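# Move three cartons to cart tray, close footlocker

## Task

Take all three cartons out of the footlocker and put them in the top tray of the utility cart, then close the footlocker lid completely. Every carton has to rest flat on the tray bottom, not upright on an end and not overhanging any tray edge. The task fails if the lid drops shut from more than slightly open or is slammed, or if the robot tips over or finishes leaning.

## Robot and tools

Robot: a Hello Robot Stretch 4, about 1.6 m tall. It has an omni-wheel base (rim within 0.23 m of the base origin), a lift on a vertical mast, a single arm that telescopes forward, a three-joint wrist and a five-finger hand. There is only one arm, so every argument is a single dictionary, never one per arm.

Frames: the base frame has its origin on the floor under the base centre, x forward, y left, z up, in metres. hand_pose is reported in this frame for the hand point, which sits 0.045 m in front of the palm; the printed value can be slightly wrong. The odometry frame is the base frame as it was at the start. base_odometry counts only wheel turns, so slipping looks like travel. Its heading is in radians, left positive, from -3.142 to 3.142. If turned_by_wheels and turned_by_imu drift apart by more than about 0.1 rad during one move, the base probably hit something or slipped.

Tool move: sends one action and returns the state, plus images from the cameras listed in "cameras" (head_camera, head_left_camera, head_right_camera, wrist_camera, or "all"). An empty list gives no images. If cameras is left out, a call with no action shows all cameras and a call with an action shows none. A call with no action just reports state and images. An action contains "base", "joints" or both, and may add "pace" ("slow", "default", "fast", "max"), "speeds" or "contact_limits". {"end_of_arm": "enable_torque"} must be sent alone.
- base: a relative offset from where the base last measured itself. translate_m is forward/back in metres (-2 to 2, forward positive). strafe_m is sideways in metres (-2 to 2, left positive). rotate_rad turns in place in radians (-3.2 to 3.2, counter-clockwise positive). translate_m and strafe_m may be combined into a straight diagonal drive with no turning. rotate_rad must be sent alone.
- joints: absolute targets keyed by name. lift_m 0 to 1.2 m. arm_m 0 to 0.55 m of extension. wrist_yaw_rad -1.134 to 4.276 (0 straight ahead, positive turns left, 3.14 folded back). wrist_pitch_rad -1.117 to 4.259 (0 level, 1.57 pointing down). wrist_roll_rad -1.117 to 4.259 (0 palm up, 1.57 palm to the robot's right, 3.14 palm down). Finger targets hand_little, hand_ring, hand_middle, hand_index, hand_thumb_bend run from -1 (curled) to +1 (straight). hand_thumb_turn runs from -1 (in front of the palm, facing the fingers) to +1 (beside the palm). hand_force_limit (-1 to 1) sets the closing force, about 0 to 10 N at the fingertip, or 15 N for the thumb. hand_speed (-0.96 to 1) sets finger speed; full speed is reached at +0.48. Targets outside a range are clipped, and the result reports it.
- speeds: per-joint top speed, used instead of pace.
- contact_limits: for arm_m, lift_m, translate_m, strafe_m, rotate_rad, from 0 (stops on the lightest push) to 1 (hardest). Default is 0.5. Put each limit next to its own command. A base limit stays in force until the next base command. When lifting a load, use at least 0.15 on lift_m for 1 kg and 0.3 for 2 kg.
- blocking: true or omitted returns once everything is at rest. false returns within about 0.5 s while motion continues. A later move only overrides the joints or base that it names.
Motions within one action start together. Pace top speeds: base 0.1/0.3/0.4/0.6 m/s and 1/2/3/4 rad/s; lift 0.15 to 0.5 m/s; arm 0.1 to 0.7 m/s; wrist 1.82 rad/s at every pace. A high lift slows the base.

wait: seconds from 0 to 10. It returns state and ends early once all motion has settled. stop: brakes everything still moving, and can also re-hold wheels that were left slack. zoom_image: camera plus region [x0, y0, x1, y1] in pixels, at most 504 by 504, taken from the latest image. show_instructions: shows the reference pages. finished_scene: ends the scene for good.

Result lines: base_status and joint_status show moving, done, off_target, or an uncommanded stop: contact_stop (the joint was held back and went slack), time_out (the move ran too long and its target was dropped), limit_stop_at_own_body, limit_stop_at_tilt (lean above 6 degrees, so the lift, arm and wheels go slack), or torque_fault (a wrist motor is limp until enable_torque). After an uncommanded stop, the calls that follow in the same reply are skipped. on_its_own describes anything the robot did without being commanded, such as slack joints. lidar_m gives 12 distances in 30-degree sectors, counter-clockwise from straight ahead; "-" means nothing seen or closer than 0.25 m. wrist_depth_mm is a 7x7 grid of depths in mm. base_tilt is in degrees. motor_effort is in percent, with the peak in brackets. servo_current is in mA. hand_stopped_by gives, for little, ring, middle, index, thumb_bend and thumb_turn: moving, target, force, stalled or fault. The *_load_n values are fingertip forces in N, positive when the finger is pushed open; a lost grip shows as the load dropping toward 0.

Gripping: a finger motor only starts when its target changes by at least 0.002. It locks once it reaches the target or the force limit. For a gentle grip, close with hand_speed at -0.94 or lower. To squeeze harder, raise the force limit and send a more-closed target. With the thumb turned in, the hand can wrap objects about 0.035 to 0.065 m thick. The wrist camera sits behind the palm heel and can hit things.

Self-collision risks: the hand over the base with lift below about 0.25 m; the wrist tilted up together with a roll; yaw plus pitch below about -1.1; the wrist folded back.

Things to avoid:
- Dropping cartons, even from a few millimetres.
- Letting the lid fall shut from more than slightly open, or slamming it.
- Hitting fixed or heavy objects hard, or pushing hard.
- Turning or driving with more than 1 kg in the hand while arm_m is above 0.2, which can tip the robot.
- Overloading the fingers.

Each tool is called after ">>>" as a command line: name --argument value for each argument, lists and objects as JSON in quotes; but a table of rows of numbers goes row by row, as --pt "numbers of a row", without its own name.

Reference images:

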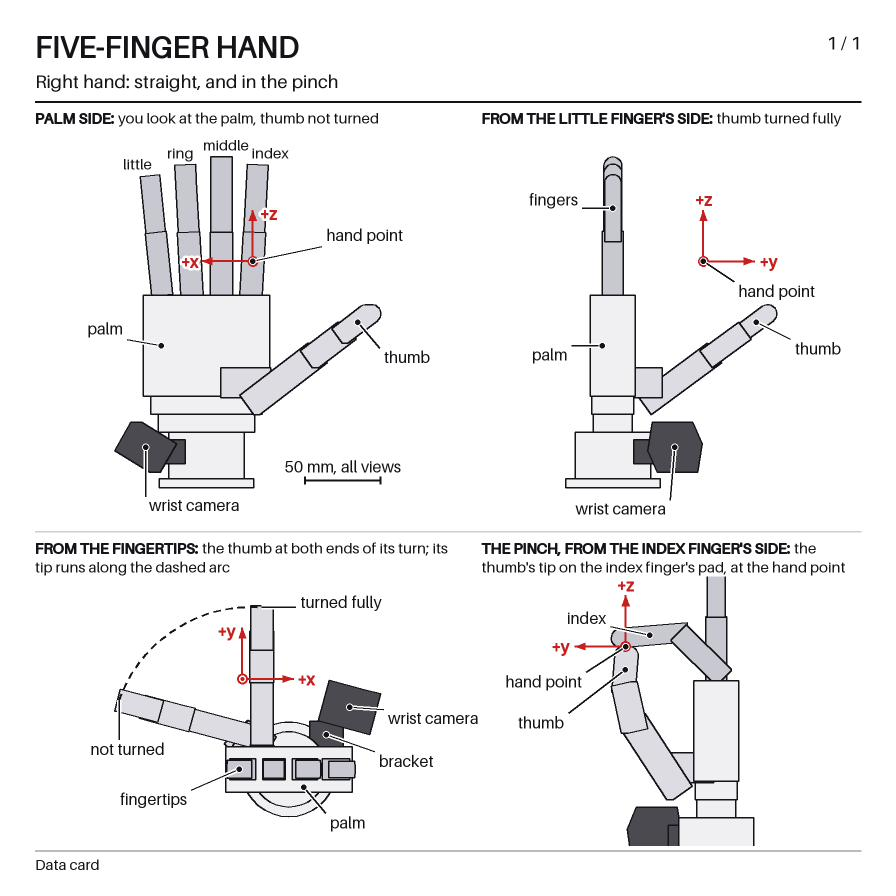

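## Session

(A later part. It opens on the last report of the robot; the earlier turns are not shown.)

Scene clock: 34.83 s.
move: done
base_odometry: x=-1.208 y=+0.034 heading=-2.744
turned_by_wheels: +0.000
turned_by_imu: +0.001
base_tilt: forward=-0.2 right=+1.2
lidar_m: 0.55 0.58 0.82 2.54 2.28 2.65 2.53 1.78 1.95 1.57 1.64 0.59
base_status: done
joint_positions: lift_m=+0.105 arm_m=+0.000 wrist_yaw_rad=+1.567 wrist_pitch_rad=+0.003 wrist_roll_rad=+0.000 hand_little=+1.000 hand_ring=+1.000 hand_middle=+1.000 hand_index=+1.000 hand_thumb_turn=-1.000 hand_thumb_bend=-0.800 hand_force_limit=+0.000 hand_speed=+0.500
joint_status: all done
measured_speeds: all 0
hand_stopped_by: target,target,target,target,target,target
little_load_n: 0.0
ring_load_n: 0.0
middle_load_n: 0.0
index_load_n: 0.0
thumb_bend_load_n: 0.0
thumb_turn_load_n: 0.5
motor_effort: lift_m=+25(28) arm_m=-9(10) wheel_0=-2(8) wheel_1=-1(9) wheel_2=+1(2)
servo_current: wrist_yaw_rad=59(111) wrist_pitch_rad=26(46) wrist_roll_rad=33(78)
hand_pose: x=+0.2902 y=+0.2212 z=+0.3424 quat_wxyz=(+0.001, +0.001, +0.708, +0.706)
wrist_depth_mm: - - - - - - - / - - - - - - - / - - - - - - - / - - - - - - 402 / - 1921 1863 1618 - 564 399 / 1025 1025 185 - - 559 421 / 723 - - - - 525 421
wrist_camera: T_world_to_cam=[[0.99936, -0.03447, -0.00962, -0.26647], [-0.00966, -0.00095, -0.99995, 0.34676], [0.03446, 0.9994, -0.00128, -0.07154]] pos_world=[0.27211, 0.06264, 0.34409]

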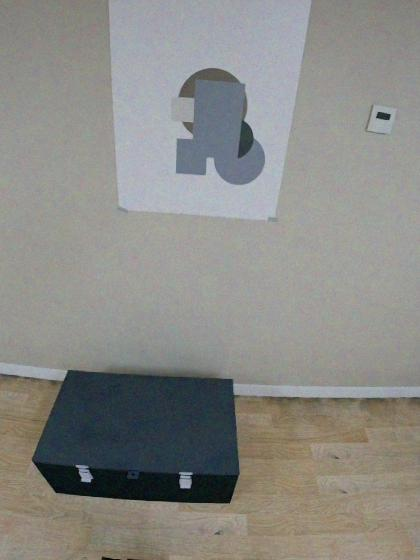

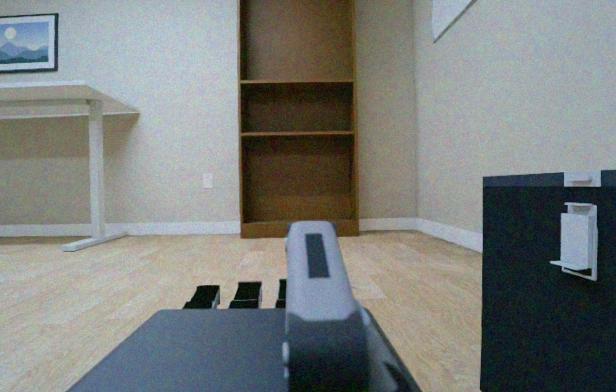

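>>> move --joints '{"arm_m": 0.23}' --pace "slow" --contact_limits '{"arm_m": 0.1}' --cameras '["head_camera", "wrist_camera"]'

>>> zoom_image --camera "wrist_camera" --region '[300, 120, 500, 280]'

Scene clock: 38.57 s.
move: done
base_odometry: x=-1.208 y=+0.034 heading=-2.744
turned_by_wheels: +0.000
turned_by_imu: +0.001
base_tilt: forward=-0.2 right=+1.3
lidar_m: 0.56 0.59 0.86 2.54 2.30 2.64 2.55 1.78 1.93 1.58 1.62 0.60
base_status: not commanded
joint_positions: lift_m=+0.105 arm_m=+0.230 wrist_yaw_rad=+1.567 wrist_pitch_rad=+0.003 wrist_roll_rad=+0.000 hand_little=+1.000 hand_ring=+1.000 hand_middle=+1.000 hand_index=+1.000 hand_thumb_turn=-1.000 hand_thumb_bend=-0.800 hand_force_limit=+0.000 hand_speed=+0.500
joint_status: all done
measured_speeds: all 0
hand_stopped_by: target,target,target,target,target,target
little_load_n: 0.0
ring_load_n: 0.0
middle_load_n: 0.0
index_load_n: 0.0
thumb_bend_load_n: 0.0
thumb_turn_load_n: 0.0
motor_effort: lift_m=+25(25) arm_m=+9(11) wheel_0=-2(3) wheel_1=+0(1) wheel_2=+1(1)
servo_current: wrist_yaw_rad=52(59) wrist_pitch_rad=33(46) wrist_roll_rad=52(85)
contact_limits: arm_m 0.1
hand_pose: x=+0.5195 y=+0.2212 z=+0.3424 quat_wxyz=(+0.001, +0.001, +0.708, +0.706)
wrist_depth_mm: - - - - - - - / - - - - - - - / - - - - - - - / - - - - 301 138 - / - 1921 1921 1618 242 159 - / 1025 1025 185 - - 149 - / 723 - - - - 139 -
wrist_camera: T_world_to_cam=[[0.99936, -0.03447, -0.00962, -0.49562], [-0.00966, -0.00095, -0.99995, 0.34897], [0.03446, 0.9994, -0.00128, -0.07944]] pos_world=[0.50141, 0.06264, 0.34409]

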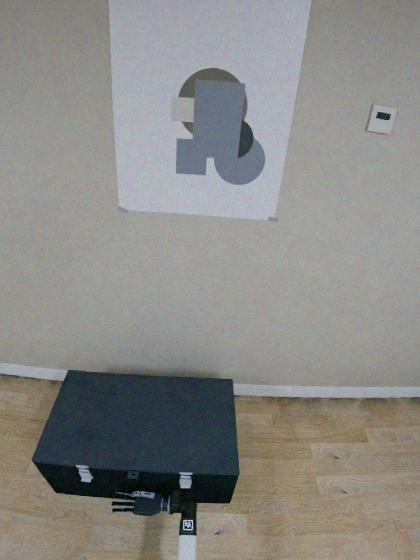

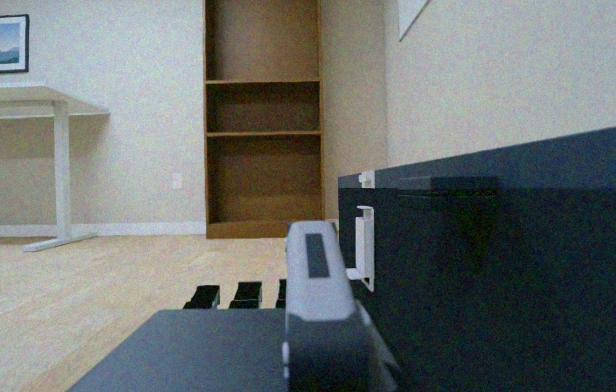

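Scaled by 2.520.

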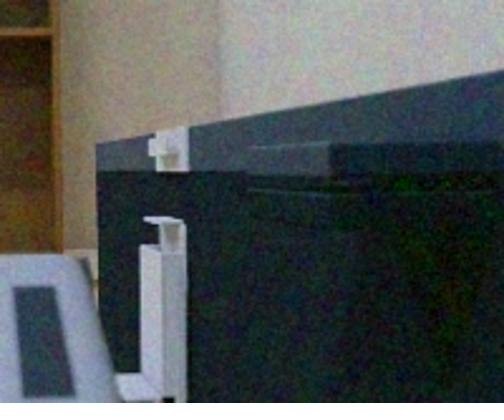

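>>> zoom_image --camera "wrist_camera" --region '[390, 160, 510, 240]'

>>> zoom_image --camera "wrist_camera" --region '[330, 160, 390, 220]'

Scaled by 4.200.

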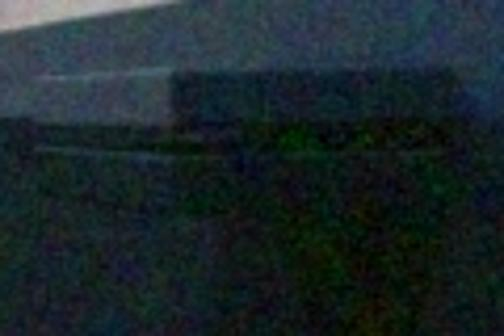

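Scaled by 8.400.

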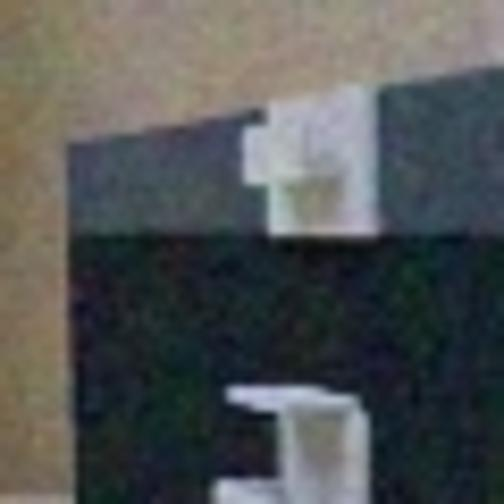

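>>> move --joints '{"arm_m": 0.02}'

>>> move --joints '{"lift_m": 0.35, "wrist_yaw_rad": 0.0, "hand_thumb_turn": 1.0, "hand_thumb_bend": 1.0}'

>>> move --joints '{"wrist_roll_rad": 4.25}' --cameras '["head_camera", "wrist_camera"]'

Scene clock: 44.07 s.
move: done
base_odometry: x=-1.208 y=+0.034 heading=-2.744
turned_by_wheels: +0.000
turned_by_imu: +0.001
base_tilt: forward=-0.3 right=+1.1
lidar_m: 0.55 0.59 0.81 2.54 2.30 2.63 2.55 1.75 1.94 1.55 1.63 0.58
base_status: not commanded
joint_positions: lift_m=+0.105 arm_m=+0.020 wrist_yaw_rad=+1.568 wrist_pitch_rad=+0.003 wrist_roll_rad=+0.000 hand_little=+1.000 hand_ring=+1.000 hand_middle=+1.000 hand_index=+1.000 hand_thumb_turn=-1.000 hand_thumb_bend=-0.800 hand_force_limit=+0.000 hand_speed=+0.500
joint_status: all done
measured_speeds: all 0
hand_stopped_by: target,target,target,target,target,target
little_load_n: 0.0
ring_load_n: 0.0
middle_load_n: 0.0
index_load_n: 0.0
thumb_bend_load_n: 0.0
thumb_turn_load_n: 0.0
motor_effort: lift_m=+25(25) arm_m=-9(11) wheel_0=-2(3) wheel_1=+0(1) wheel_2=+1(1)
servo_current: wrist_yaw_rad=52(52) wrist_pitch_rad=33(46) wrist_roll_rad=52(72)
hand_pose: x=+0.3102 y=+0.2213 z=+0.3424 quat_wxyz=(+0.001, +0.001, +0.708, +0.706)
wrist_depth_mm: - - - - - - - / - - - - - - - / - - - - - - - / - - - - - - 384 / - 1921 1921 1618 - 539 404 / 1025 1025 185 - - 539 402 / 732 - - - - 500 402
pictures: none

Scene clock: 46.17 s.
move: done
base_odometry: x=-1.208 y=+0.034 heading=-2.744
turned_by_wheels: +0.000
turned_by_imu: +0.000
base_tilt: forward=-0.3 right=+1.3
lidar_m: 0.56 0.59 0.83 2.54 2.26 2.63 2.54 1.76 1.95 1.58 1.63 0.59
base_status: not commanded
joint_positions: lift_m=+0.350 arm_m=+0.020 wrist_yaw_rad=+0.003 wrist_pitch_rad=+0.003 wrist_roll_rad=+0.000 hand_little=+1.000 hand_ring=+1.000 hand_middle=+1.000 hand_index=+1.000 hand_thumb_turn=+1.000 hand_thumb_bend=+1.000 hand_force_limit=+0.000 hand_speed=+0.500
joint_status: all done
measured_speeds: all 0
hand_stopped_by: target,target,target,target,target,target
little_load_n: 0.0
ring_load_n: 0.0
middle_load_n: 0.0
index_load_n: 0.0
thumb_bend_load_n: 0.0
thumb_turn_load_n: 0.0
motor_effort: lift_m=+25(32) arm_m=-9(10) wheel_0=-2(3) wheel_1=-2(2) wheel_2=+0(1)
servo_current: wrist_yaw_rad=52(130) wrist_pitch_rad=39(46) wrist_roll_rad=52(65)
hand_pose: x=+0.4132 y=-0.1177 z=+0.5874 quat_wxyz=(+0.499, +0.500, +0.501, +0.500)
wrist_depth_mm: - - - - - - - / - - - - - - - / - - - - - - - / - - - - - - - / - - - - - - - / - - 164 138 - - - / - - - - - - -
pictures: none

Scene clock: 49.13 s.
move: done
base_odometry: x=-1.208 y=+0.034 heading=-2.744
turned_by_wheels: +0.000
turned_by_imu: +0.001
base_tilt: forward=-0.2 right=+1.3
lidar_m: 0.56 0.59 0.82 2.53 2.28 2.62 2.55 1.77 1.92 1.57 1.64 0.59
base_status: not commanded
joint_positions: lift_m=+0.350 arm_m=+0.020 wrist_yaw_rad=+0.003 wrist_pitch_rad=+0.003 wrist_roll_rad=+4.247 hand_little=+1.000 hand_ring=+1.000 hand_middle=+1.000 hand_index=+1.000 hand_thumb_turn=+1.000 hand_thumb_bend=+1.000 hand_force_limit=+0.000 hand_speed=+0.500
joint_status: all done
measured_speeds: all 0
hand_stopped_by: target,target,target,target,target,target
little_load_n: 0.0
ring_load_n: 0.0
middle_load_n: 0.0
index_load_n: 0.0
thumb_bend_load_n: 0.0
thumb_turn_load_n: 0.0
motor_effort: lift_m=+25(25) arm_m=-8(9) wheel_0=-2(3) wheel_1=-1(2) wheel_2=+0(0)
servo_current: wrist_yaw_rad=46(59) wrist_pitch_rad=26(52) wrist_roll_rad=59(130)
hand_pose: x=+0.4127 y=-0.0192 z=+0.5277 quat_wxyz=(-0.687, +0.164, -0.689, +0.162)
wrist_depth_mm: 324 325 - - - - - / 324 325 - - - - - / 324 325 - - - - - / 325 - - - - - - / 768 - - - - - - / - - 163 138 - - - / - - - - - - -
wrist_camera: T_world_to_cam=[[-0.02911, 0.44008, 0.89749, -0.44045], [0.00615, -0.89777, 0.44042, -0.25085], [0.99956, 0.01834, 0.02343, -0.26543]] pos_world=[0.25403, -0.02651, 0.512]

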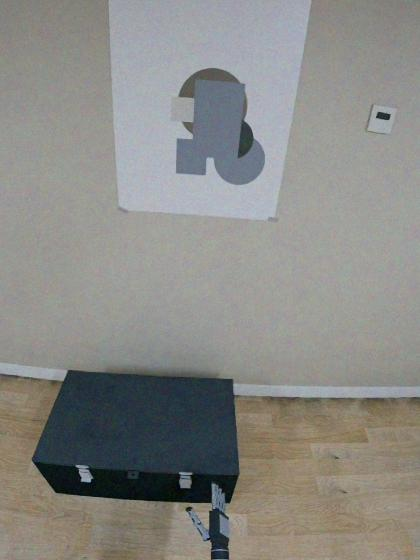

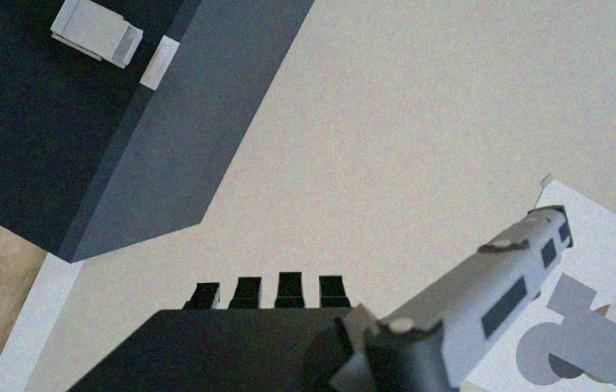

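>>> move --joints '{"hand_index": 0.62, "hand_middle": -1.0, "hand_ring": -1.0, "hand_little": -1.0, "lift_m": 0.154, "arm_m": 0.08}' --base '{"strafe_m": 0.072}' --cameras '["head_camera", "wrist_camera"]'

>>> zoom_image --camera "head_camera" --region '[140, 440, 280, 560]'

Scene clock: 52.83 s.
move: done
base_odometry: x=-1.180 y=-0.032 heading=-2.744
turned_by_wheels: +0.000
turned_by_imu: +0.002
base_tilt: forward=-0.5 right=+1.3
lidar_m: 0.56 0.59 1.78 2.47 2.19 2.62 2.54 1.81 2.02 1.64 1.63 0.59
base_status: done
joint_positions: lift_m=+0.154 arm_m=+0.080 wrist_yaw_rad=+0.002 wrist_pitch_rad=+0.003 wrist_roll_rad=+4.247 hand_little=-1.000 hand_ring=-1.000 hand_middle=-1.000 hand_index=+0.620 hand_thumb_turn=+1.000 hand_thumb_bend=+1.000 hand_force_limit=+0.000 hand_speed=+0.500
joint_status: all done
measured_speeds: all 0
hand_stopped_by: target,target,target,target,target,target
little_load_n: 0.0
ring_load_n: 0.0
middle_load_n: 0.0
index_load_n: 0.0
thumb_bend_load_n: 0.0
thumb_turn_load_n: -0.5
motor_effort: lift_m=+19(25) arm_m=+9(11) wheel_0=+1(9) wheel_1=-1(7) wheel_2=+1(1)
servo_current: wrist_yaw_rad=46(59) wrist_pitch_rad=33(52) wrist_roll_rad=46(72)
hand_pose: x=+0.4720 y=-0.0194 z=+0.3323 quat_wxyz=(-0.687, +0.164, -0.689, +0.162)
wrist_depth_mm: 266 268 270 271 273 - - / 266 270 270 271 273 - - / 267 270 271 272 - - - / 267 270 260 272 - - - / 267 268 131 145 - - - / 268 268 142 142 - - - / 270 - - - - - -
wrist_camera: T_world_to_cam=[[-0.02889, 0.44001, 0.89753, -0.26331], [0.00571, -0.89782, 0.44034, -0.16504], [0.99957, 0.01784, 0.02343, -0.32013]] pos_world=[0.31333, -0.02661, 0.3165]

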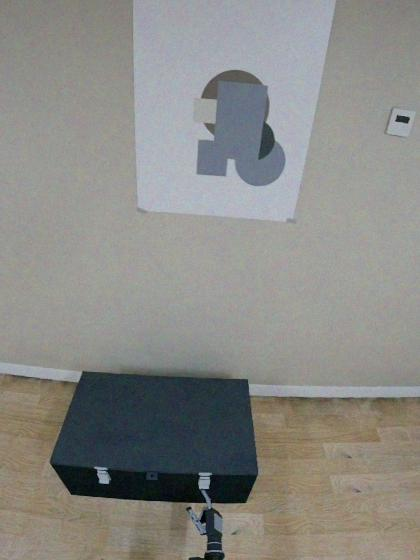

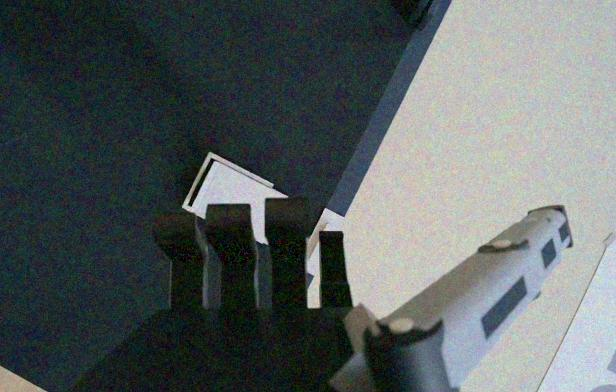

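Scaled by 3.600 from the camera's image (finer frame: 1200x1600).

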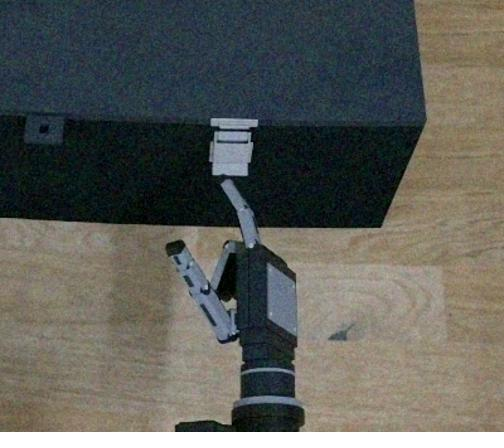

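>>> zoom_image --camera "wrist_camera" --region '[250, 180, 390, 310]'

>>> zoom_image --camera "head_camera" --region '[185, 460, 235, 510]'

Scaled by 3.600.

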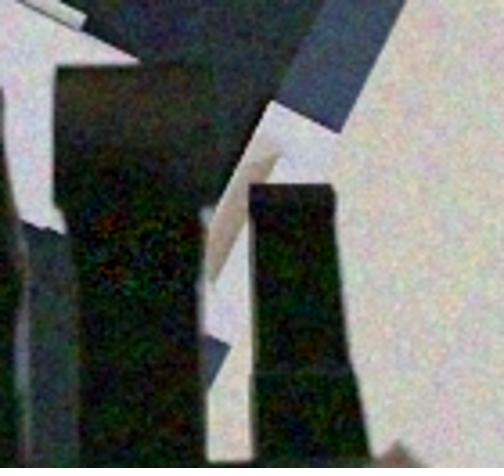

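Scaled by 10.080 from the camera's image (finer frame: 1200x1600).

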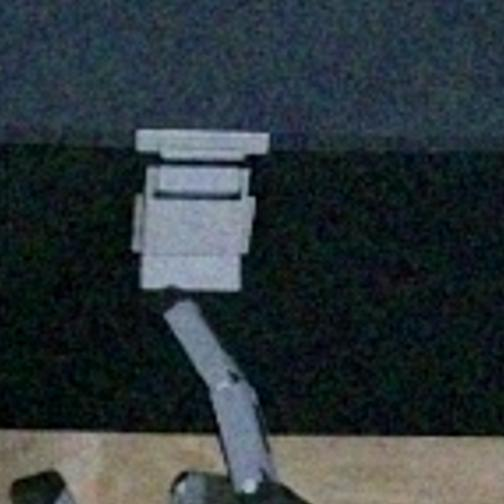

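>>> move --joints '{"lift_m": 0.145, "arm_m": 0.1}' --base '{"strafe_m": -0.008}' --cameras '["head_camera", "wrist_camera"]'

>>> zoom_image --camera "wrist_camera" --region '[250, 180, 390, 310]'

>>> zoom_image --camera "head_camera" --region '[185, 460, 235, 510]'

Scene clock: 55.30 s.
move: done
base_odometry: x=-1.183 y=-0.025 heading=-2.744
turned_by_wheels: +0.000
turned_by_imu: +0.001
base_tilt: forward=-0.4 right=+1.2
lidar_m: 0.57 0.59 1.75 2.47 2.20 2.65 2.55 1.81 2.01 1.63 1.65 0.58
base_status: done
joint_positions: lift_m=+0.145 arm_m=+0.100 wrist_yaw_rad=+0.002 wrist_pitch_rad=+0.003 wrist_roll_rad=+4.247 hand_little=-1.000 hand_ring=-1.000 hand_middle=-1.000 hand_index=+0.620 hand_thumb_turn=+1.000 hand_thumb_bend=+1.000 hand_force_limit=+0.000 hand_speed=+0.500
joint_status: all done
measured_speeds: all 0
hand_stopped_by: target,target,target,target,target,target
little_load_n: 0.0
ring_load_n: 0.0
middle_load_n: 0.0
index_load_n: 0.0
thumb_bend_load_n: 0.0
thumb_turn_load_n: 0.0
motor_effort: lift_m=+19(22) arm_m=+9(10) wheel_0=-1(6) wheel_1=+1(6) wheel_2=+0(1)
servo_current: wrist_yaw_rad=46(52) wrist_pitch_rad=33(39) wrist_roll_rad=52(72)
hand_pose: x=+0.4920 y=-0.0194 z=+0.3232 quat_wxyz=(-0.687, +0.164, -0.689, +0.162)
wrist_depth_mm: 248 248 250 252 252 - - / 247 250 251 251 253 - - / 249 250 250 252 254 - - / 249 250 243 252 - - - / 249 249 131 145 - - - / 248 250 141 142 - - - / 249 - - - - - -
wrist_camera: T_world_to_cam=[[-0.02889, 0.44001, 0.89753, -0.25465], [0.00571, -0.89782, 0.44034, -0.1612], [0.99957, 0.01784, 0.02343, -0.33992]] pos_world=[0.33333, -0.02661, 0.3075]

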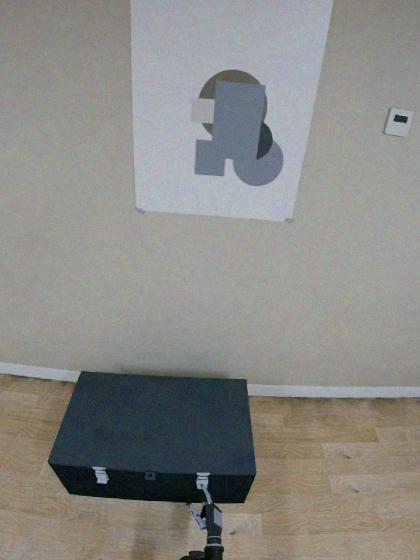

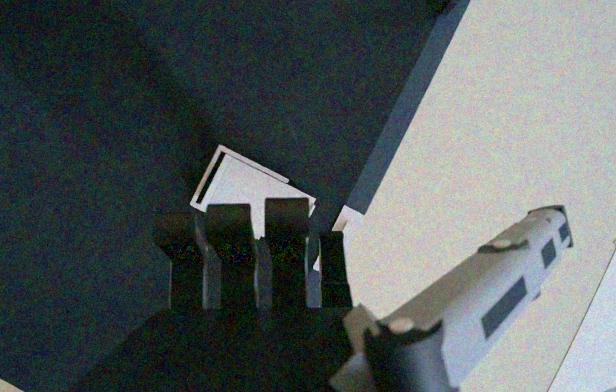

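Scaled by 3.600.

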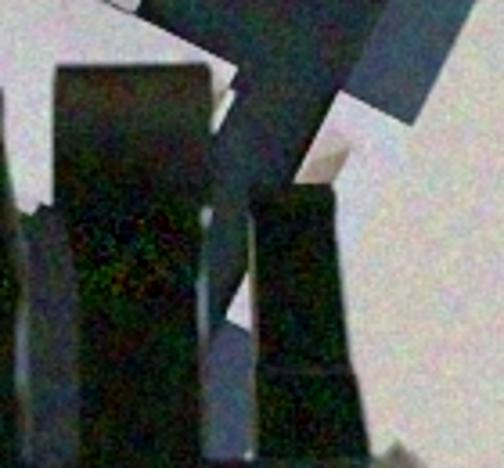

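Scaled by 10.080 from the camera's image (finer frame: 1200x1600).

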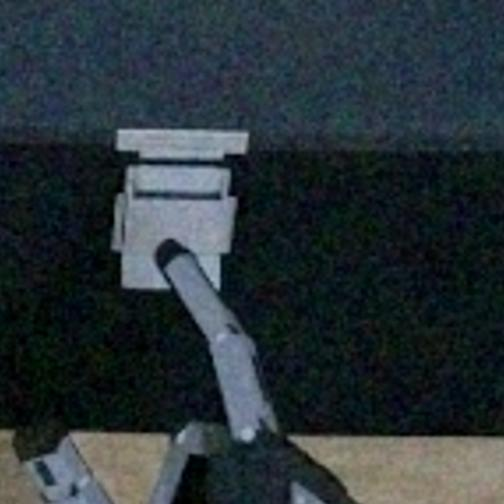

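>>> move --joints '{"lift_m": 0.142, "arm_m": 0.122}' --pace "slow" --contact_limits '{"arm_m": 0.0}' --cameras '["head_camera", "wrist_camera"]'

>>> zoom_image --camera "wrist_camera" --region '[250, 180, 390, 310]'

>>> zoom_image --camera "head_camera" --region '[185, 460, 235, 510]'

Scene clock: 57.63 s.
move: done
base_odometry: x=-1.183 y=-0.025 heading=-2.744
turned_by_wheels: +0.000
turned_by_imu: +0.001
base_tilt: forward=-0.2 right=+1.2
lidar_m: 0.55 0.58 1.77 2.46 2.19 2.62 2.55 1.82 2.01 1.63 1.62 0.59
base_status: not commanded
joint_positions: lift_m=+0.142 arm_m=+0.122 wrist_yaw_rad=+0.002 wrist_pitch_rad=+0.003 wrist_roll_rad=+4.247 hand_little=-1.000 hand_ring=-1.000 hand_middle=-1.000 hand_index=+0.620 hand_thumb_turn=+1.000 hand_thumb_bend=+1.000 hand_force_limit=+0.000 hand_speed=+0.500
joint_status: all done
measured_speeds: all 0
hand_stopped_by: target,target,target,target,target,target
little_load_n: 0.0
ring_load_n: 0.0
middle_load_n: 0.0
index_load_n: 0.0
thumb_bend_load_n: 0.0
thumb_turn_load_n: -0.5
motor_effort: lift_m=+19(21) arm_m=+9(10) wheel_0=-1(2) wheel_1=+1(2) wheel_2=+0(0)
servo_current: wrist_yaw_rad=46(52) wrist_pitch_rad=33(46) wrist_roll_rad=33(72)
contact_limits: arm_m 0
hand_pose: x=+0.5140 y=-0.0194 z=+0.3203 quat_wxyz=(-0.687, +0.164, -0.689, +0.162)
wrist_depth_mm: 226 228 229 229 231 - - / 227 227 229 230 231 - - / 226 229 229 231 231 - - / 227 228 220 231 231 - - / 227 229 131 146 - - - / 228 229 142 141 - - - / 227 - - - - - -
wrist_camera: T_world_to_cam=[[-0.02889, 0.44001, 0.89753, -0.25141], [0.00571, -0.89782, 0.44034, -0.16004], [0.99957, 0.01784, 0.02343, -0.36184]] pos_world=[0.35533, -0.02661, 0.3046]

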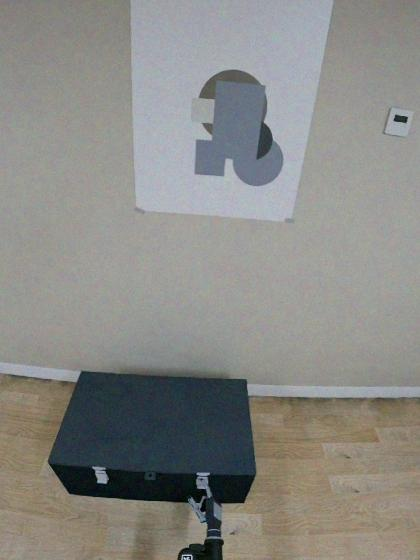

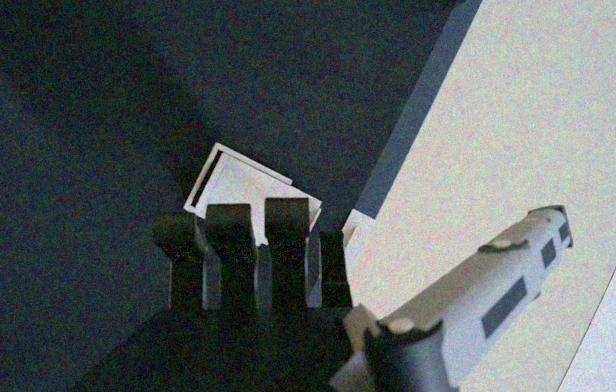

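Scaled by 3.600.

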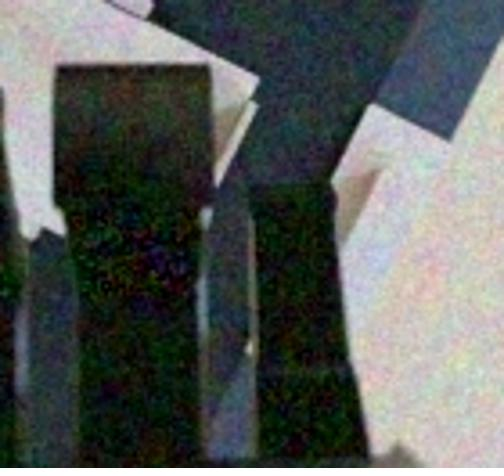

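Scaled by 10.080 from the camera's image (finer frame: 1200x1600).

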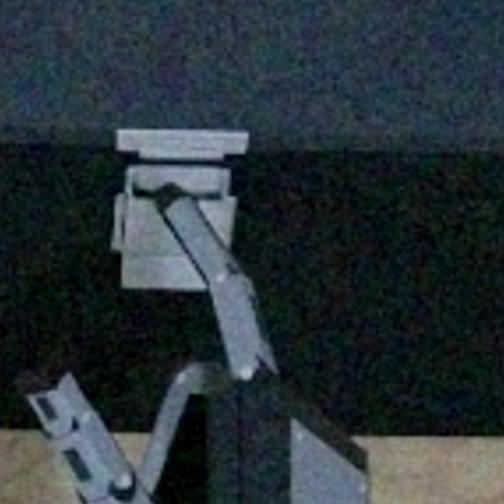

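>>> move --joints '{"arm_m": 0.130}' --pace "slow" --contact_limits '{"arm_m": 0.0}' --cameras '["head_camera", "wrist_camera"]'

>>> zoom_image --camera "wrist_camera" --region '[250, 180, 390, 310]'

>>> zoom_image --camera "head_camera" --region '[185, 460, 235, 510]'

Scene clock: 58.93 s.
move: done
base_odometry: x=-1.183 y=-0.025 heading=-2.744
turned_by_wheels: +0.000
turned_by_imu: +0.000
base_tilt: forward=-0.2 right=+1.2
lidar_m: 0.57 0.60 1.75 2.47 2.20 2.63 2.55 1.81 2.01 1.62 1.64 0.58
base_status: not commanded
joint_positions: lift_m=+0.142 arm_m=+0.130 wrist_yaw_rad=+0.002 wrist_pitch_rad=+0.003 wrist_roll_rad=+4.247 hand_little=-1.000 hand_ring=-1.000 hand_middle=-1.000 hand_index=+0.620 hand_thumb_turn=+1.000 hand_thumb_bend=+1.000 hand_force_limit=+0.000 hand_speed=+0.500
joint_status: all done
measured_speeds: all 0
hand_stopped_by: target,target,target,target,target,target
little_load_n: 0.0
ring_load_n: 0.0
middle_load_n: 0.0
index_load_n: 0.0
thumb_bend_load_n: 0.0
thumb_turn_load_n: 0.0
motor_effort: lift_m=+19(19) arm_m=+9(10) wheel_0=-2(2) wheel_1=+1(2) wheel_2=+0(0)
servo_current: wrist_yaw_rad=52(59) wrist_pitch_rad=26(46) wrist_roll_rad=39(85)
contact_limits: arm_m 0
hand_pose: x=+0.5220 y=-0.0194 z=+0.3203 quat_wxyz=(-0.687, +0.164, -0.689, +0.162)
wrist_depth_mm: 219 220 220 222 223 - - / 220 220 221 222 224 - - / 219 220 221 222 224 - - / 219 220 213 222 224 - - / 219 220 131 146 - - - / 219 220 141 142 - - - / 220 - - - - - -
wrist_camera: T_world_to_cam=[[-0.02889, 0.44001, 0.89753, -0.25118], [0.00571, -0.89782, 0.44034, -0.16009], [0.99957, 0.01784, 0.02343, -0.36983]] pos_world=[0.36333, -0.02661, 0.3046]

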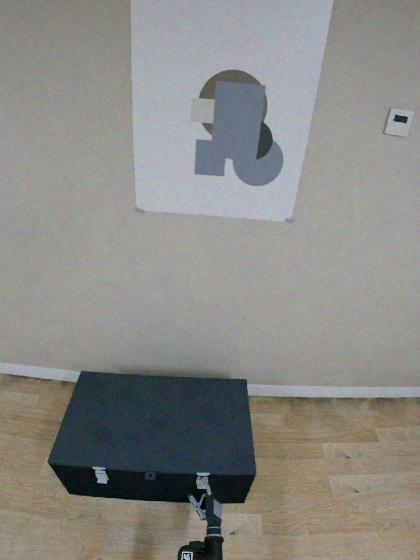

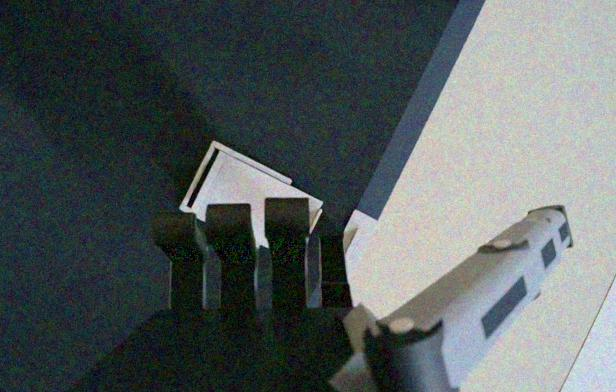

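Scaled by 3.600.

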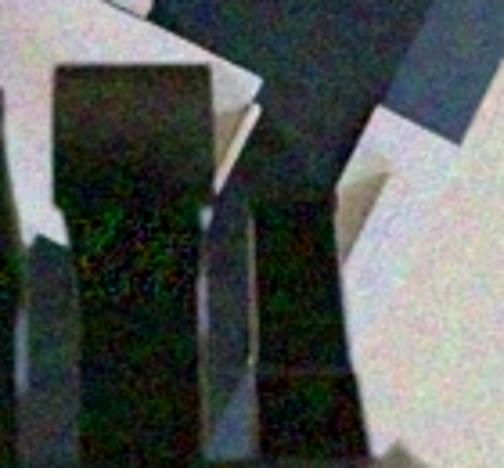

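Scaled by 10.080 from the camera's image (finer frame: 1200x1600).

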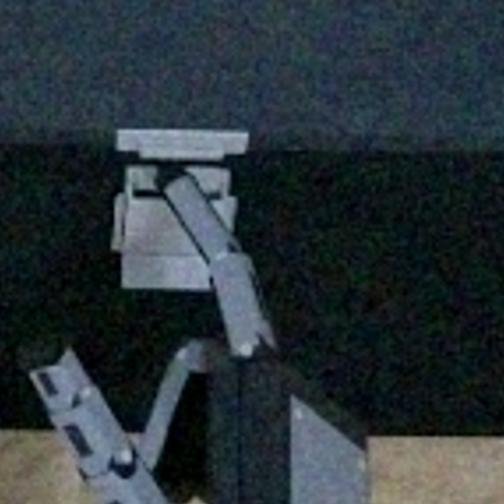

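>>> move --joints '{"arm_m": 0.134}' --pace "slow" --contact_limits '{"arm_m": 0.0}' --cameras '["wrist_camera"]'

Scene clock: 59.73 s.
move: done
base_odometry: x=-1.183 y=-0.025 heading=-2.744
turned_by_wheels: +0.000
turned_by_imu: +0.000
base_tilt: forward=-0.2 right=+1.2
lidar_m: 0.56 0.59 1.75 2.48 2.22 2.64 2.54 1.81 1.98 1.62 1.66 0.59
base_status: not commanded
joint_positions: lift_m=+0.142 arm_m=+0.134 wrist_yaw_rad=+0.002 wrist_pitch_rad=+0.003 wrist_roll_rad=+4.247 hand_little=-1.000 hand_ring=-1.000 hand_middle=-1.000 hand_index=+0.620 hand_thumb_turn=+1.000 hand_thumb_bend=+1.000 hand_force_limit=+0.000 hand_speed=+0.500
joint_status: all done
measured_speeds: all 0
hand_stopped_by: target,target,target,target,target,target
little_load_n: 0.0
ring_load_n: 0.0
middle_load_n: 0.0
index_load_n: 0.0
thumb_bend_load_n: 0.0
thumb_turn_load_n: 0.0
motor_effort: lift_m=+19(19) arm_m=+9(10) wheel_0=-2(2) wheel_1=+1(2) wheel_2=+0(0)
servo_current: wrist_yaw_rad=46(65) wrist_pitch_rad=39(46) wrist_roll_rad=46(72)
contact_limits: arm_m 0
hand_pose: x=+0.5260 y=-0.0194 z=+0.3203 quat_wxyz=(-0.687, +0.164, -0.689, +0.162)
wrist_depth_mm: 215 216 217 218 220 - - / 215 216 218 219 219 - - / 215 216 217 219 220 - - / 216 216 208 219 220 - - / 216 216 131 146 - - - / 216 216 141 142 - - - / 215 - - - - - -
wrist_camera: T_world_to_cam=[[-0.02889, 0.44001, 0.89753, -0.25106], [0.00571, -0.89782, 0.44034, -0.16011], [0.99957, 0.01784, 0.02343, -0.37383]] pos_world=[0.36733, -0.02661, 0.3046]

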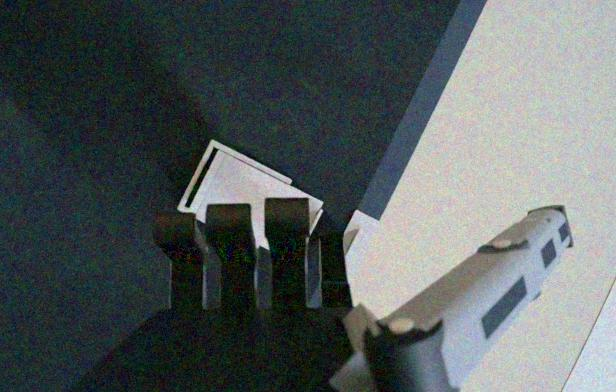

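>>> move --joints '{"arm_m": 0.138}' --pace "slow" --contact_limits '{"arm_m": 0.0}' --cameras '["head_camera", "wrist_camera"]'

>>> zoom_image --camera "head_camera" --region '[185, 460, 235, 510]'

Scene clock: 60.70 s.
move: done
base_odometry: x=-1.183 y=-0.025 heading=-2.743
turned_by_wheels: +0.000
turned_by_imu: +0.000
base_tilt: forward=-0.3 right=+1.2
lidar_m: 0.56 0.57 1.75 2.47 2.20 2.62 2.54 1.82 2.00 1.63 1.66 0.59
base_status: not commanded
joint_positions: lift_m=+0.142 arm_m=+0.137 wrist_yaw_rad=+0.002 wrist_pitch_rad=+0.003 wrist_roll_rad=+4.247 hand_little=-1.000 hand_ring=-1.000 hand_middle=-1.000 hand_index=+0.619 hand_thumb_turn=+1.000 hand_thumb_bend=+1.000 hand_force_limit=+0.000 hand_speed=+0.500
joint_status: all done
measured_speeds: all 0
hand_stopped_by: target,target,target,target,target,target
little_load_n: 0.0
ring_load_n: 0.0
middle_load_n: 0.0
index_load_n: -7.5
thumb_bend_load_n: 0.0
thumb_turn_load_n: 0.0
motor_effort: lift_m=+19(19) arm_m=+13(14) wheel_0=+2(2) wheel_1=+1(2) wheel_2=-1(1)
servo_current: wrist_yaw_rad=39(52) wrist_pitch_rad=33(33) wrist_roll_rad=46(65)
contact_limits: arm_m 0
hand_pose: x=+0.5298 y=-0.0194 z=+0.3203 quat_wxyz=(-0.687, +0.164, -0.689, +0.162)
wrist_depth_mm: 211 211 213 214 215 - - / 211 213 213 215 214 - - / 212 213 213 215 215 - - / 212 213 206 210 216 - - / 213 213 131 146 - - - / 214 214 141 142 - - - / 214 - - - - - -
wrist_camera: T_world_to_cam=[[-0.0289, 0.43989, 0.89759, -0.25098], [0.00571, -0.89787, 0.44022, -0.1601], [0.99957, 0.01785, 0.02343, -0.37763]] pos_world=[0.37113, -0.02661, 0.3046]

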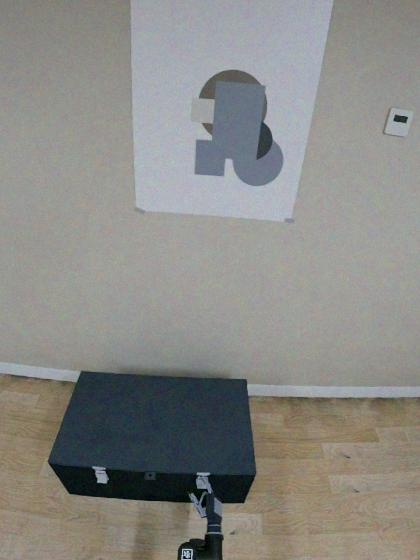

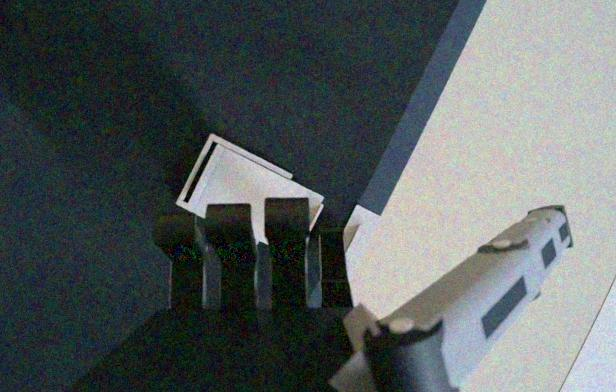

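Scaled by 10.080 from the camera's image (finer frame: 1200x1600).

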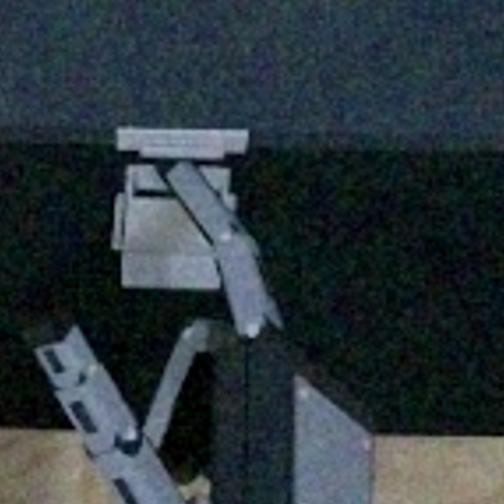

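>>> move --joints '{"arm_m": 0.136}' --pace "slow"

>>> move --joints '{"lift_m": 0.15}' --pace "slow" --contact_limits '{"lift_m": 0.3}' --cameras '["head_camera", "wrist_camera"]'

>>> zoom_image --camera "head_camera" --region '[185, 460, 235, 510]'

>>> zoom_image --camera "wrist_camera" --region '[250, 180, 390, 310]'

Scene clock: 61.70 s.
move: done
base_odometry: x=-1.183 y=-0.025 heading=-2.743
turned_by_wheels: +0.000
turned_by_imu: +0.000
base_tilt: forward=-0.4 right=+1.3
lidar_m: 0.56 0.59 1.77 2.48 2.20 2.64 2.53 1.81 2.01 1.62 1.64 0.59
base_status: not commanded
joint_positions: lift_m=+0.142 arm_m=+0.136 wrist_yaw_rad=+0.002 wrist_pitch_rad=+0.003 wrist_roll_rad=+4.247 hand_little=-1.000 hand_ring=-1.000 hand_middle=-1.000 hand_index=+0.619 hand_thumb_turn=+1.000 hand_thumb_bend=+1.000 hand_force_limit=+0.000 hand_speed=+0.500
joint_status: all done
measured_speeds: all 0
hand_stopped_by: target,target,target,target,target,target
little_load_n: 0.0
ring_load_n: 0.0
middle_load_n: 0.0
index_load_n: -6.0
thumb_bend_load_n: 0.0
thumb_turn_load_n: 0.0
motor_effort: lift_m=+19(19) arm_m=-7(12) wheel_0=+2(2) wheel_1=+1(2) wheel_2=-1(1)
servo_current: wrist_yaw_rad=46(52) wrist_pitch_rad=26(39) wrist_roll_rad=46(72)
hand_pose: x=+0.5286 y=-0.0194 z=+0.3203 quat_wxyz=(-0.687, +0.164, -0.689, +0.162)
wrist_depth_mm: 211 212 213 215 215 - - / 212 213 213 215 216 - - / 212 213 214 216 215 - - / 213 214 206 216 217 - - / 213 214 131 146 - - - / 213 215 141 141 - - - / 215 - - - - - -
pictures: none

Scene clock: 62.37 s.
move: done
base_odometry: x=-1.183 y=-0.025 heading=-2.743
turned_by_wheels: +0.000
turned_by_imu: +0.000
base_tilt: forward=-0.2 right=+1.3
lidar_m: 0.57 0.59 1.76 2.47 2.20 2.64 2.54 1.80 2.00 1.63 1.67 0.58
base_status: not commanded
joint_positions: lift_m=+0.150 arm_m=+0.136 wrist_yaw_rad=+0.002 wrist_pitch_rad=+0.003 wrist_roll_rad=+4.247 hand_little=-1.000 hand_ring=-1.000 hand_middle=-1.000 hand_index=+0.619 hand_thumb_turn=+1.000 hand_thumb_bend=+1.000 hand_force_limit=+0.000 hand_speed=+0.500
joint_status: all done
measured_speeds: all 0
hand_stopped_by: target,target,target,target,target,target
little_load_n: 0.0
ring_load_n: 0.0
middle_load_n: 0.0
index_load_n: -8.0
thumb_bend_load_n: 0.0
thumb_turn_load_n: -0.5
motor_effort: lift_m=+27(31) arm_m=-7(7) wheel_0=+2(2) wheel_1=+1(2) wheel_2=-1(1)
servo_current: wrist_yaw_rad=59(59) wrist_pitch_rad=39(52) wrist_roll_rad=33(72)
contact_limits: lift_m 0.3
hand_pose: x=+0.5286 y=-0.0194 z=+0.3276 quat_wxyz=(-0.687, +0.164, -0.689, +0.162)
wrist_depth_mm: 213 214 215 214 216 - - / 215 214 216 216 215 - - / 215 215 215 217 216 - - / 215 216 206 216 - - - / 216 216 131 146 - - - / 216 216 141 142 - - - / 217 - - - - - -
wrist_camera: T_world_to_cam=[[-0.0289, 0.43989, 0.89759, -0.25757], [0.00571, -0.89787, 0.44022, -0.16331], [0.99957, 0.01785, 0.02343, -0.3765]] pos_world=[0.36983, -0.02661, 0.3119]

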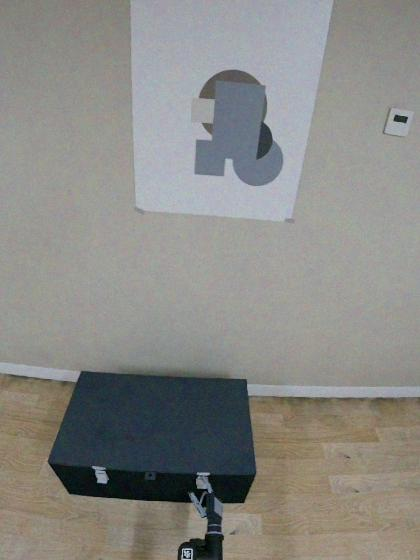

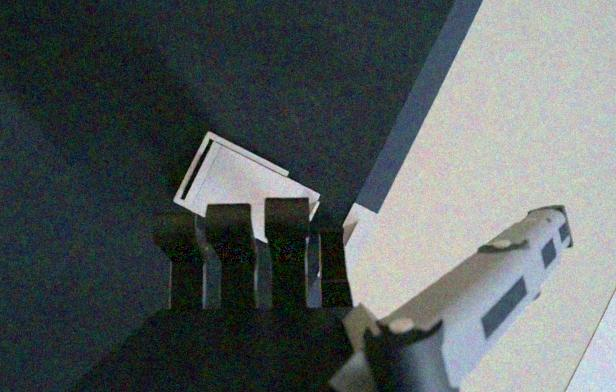

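Scaled by 10.080 from the camera's image (finer frame: 1200x1600).

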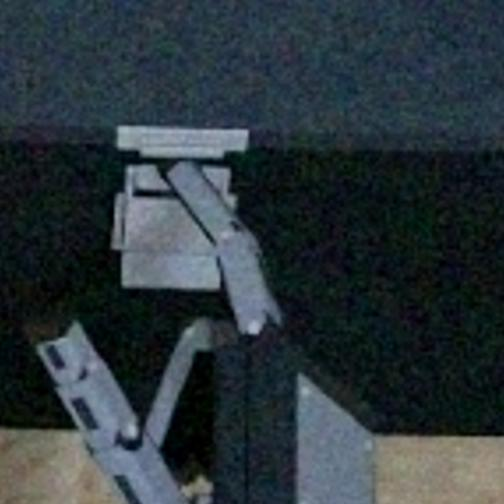

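Scaled by 3.600.

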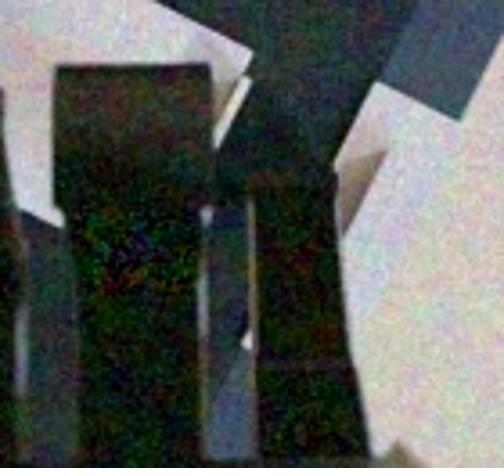

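>>> move --joints '{"lift_m": 0.165}' --pace "slow" --contact_limits '{"lift_m": 0.35}' --cameras '["head_camera", "wrist_camera"]'

>>> zoom_image --camera "head_camera" --region '[185, 460, 235, 510]'

>>> zoom_image --camera "wrist_camera" --region '[250, 120, 430, 310]'

Scene clock: 63.40 s.
move: done
base_odometry: x=-1.183 y=-0.025 heading=-2.743
turned_by_wheels: +0.000
turned_by_imu: +0.000
base_tilt: forward=-0.3 right=+1.3
lidar_m: 0.57 0.58 1.77 2.47 2.21 2.62 2.55 1.80 2.01 1.63 1.62 0.59
base_status: not commanded
joint_positions: lift_m=+0.165 arm_m=+0.136 wrist_yaw_rad=+0.002 wrist_pitch_rad=+0.005 wrist_roll_rad=+4.247 hand_little=-1.000 hand_ring=-1.000 hand_middle=-1.000 hand_index=+0.619 hand_thumb_turn=+1.000 hand_thumb_bend=+1.000 hand_force_limit=+0.000 hand_speed=+0.500
joint_status: all done
measured_speeds: all 0
hand_stopped_by: target,target,target,target,target,target
little_load_n: 0.0
ring_load_n: 0.0
middle_load_n: 0.0
index_load_n: -7.5
thumb_bend_load_n: 0.0
thumb_turn_load_n: 0.0
motor_effort: lift_m=+28(31) arm_m=-7(7) wheel_0=+2(2) wheel_1=+1(2) wheel_2=-1(1)
servo_current: wrist_yaw_rad=46(52) wrist_pitch_rad=46(52) wrist_roll_rad=39(78)
contact_limits: lift_m 0.35
hand_pose: x=+0.5286 y=-0.0194 z=+0.3421 quat_wxyz=(-0.686, +0.164, -0.690, +0.162)
wrist_depth_mm: 216 215 215 215 216 - - / 216 216 216 216 216 - - / 215 215 211 216 217 - - / 216 216 206 215 - - - / 216 216 131 147 - - - / 216 217 141 142 - - - / 217 - - - - - -
wrist_camera: T_world_to_cam=[[-0.02719, 0.43988, 0.89764, -0.2715], [0.00655, -0.89788, 0.4402, -0.17012], [0.99961, 0.01785, 0.02153, -0.37624]] pos_world=[0.36983, -0.02661, 0.3267]

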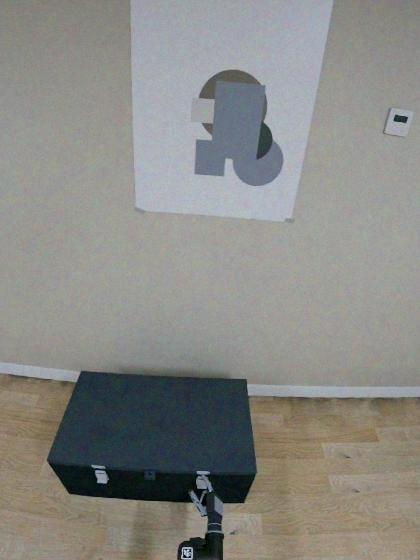

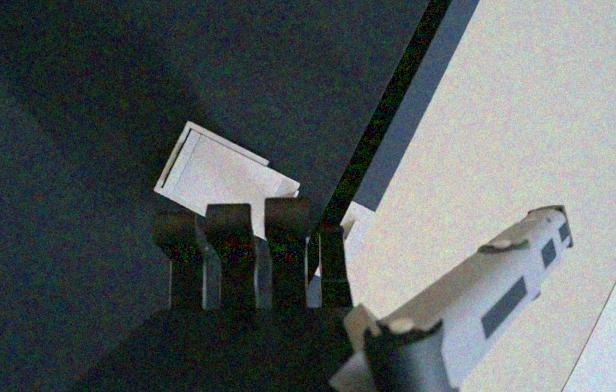

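Scaled by 10.080 from the camera's image (finer frame: 1200x1600).

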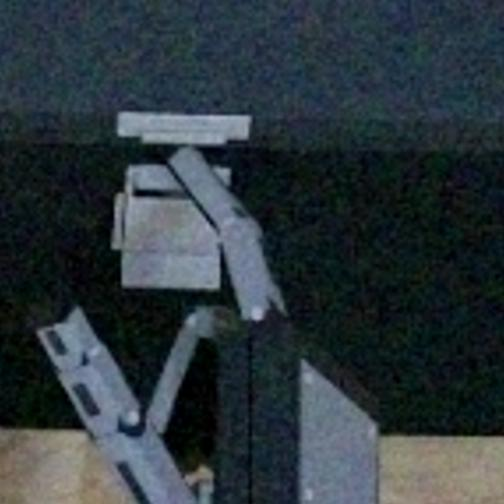

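Scaled by 2.653.

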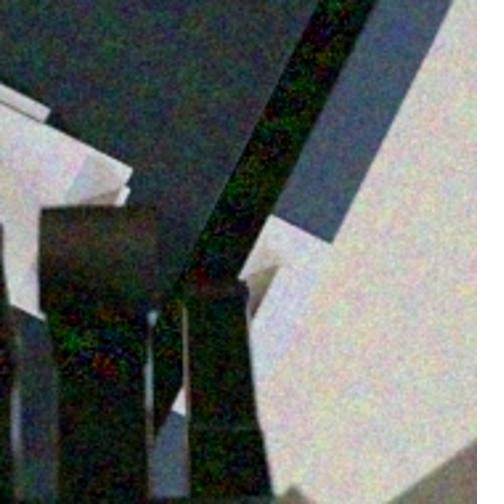

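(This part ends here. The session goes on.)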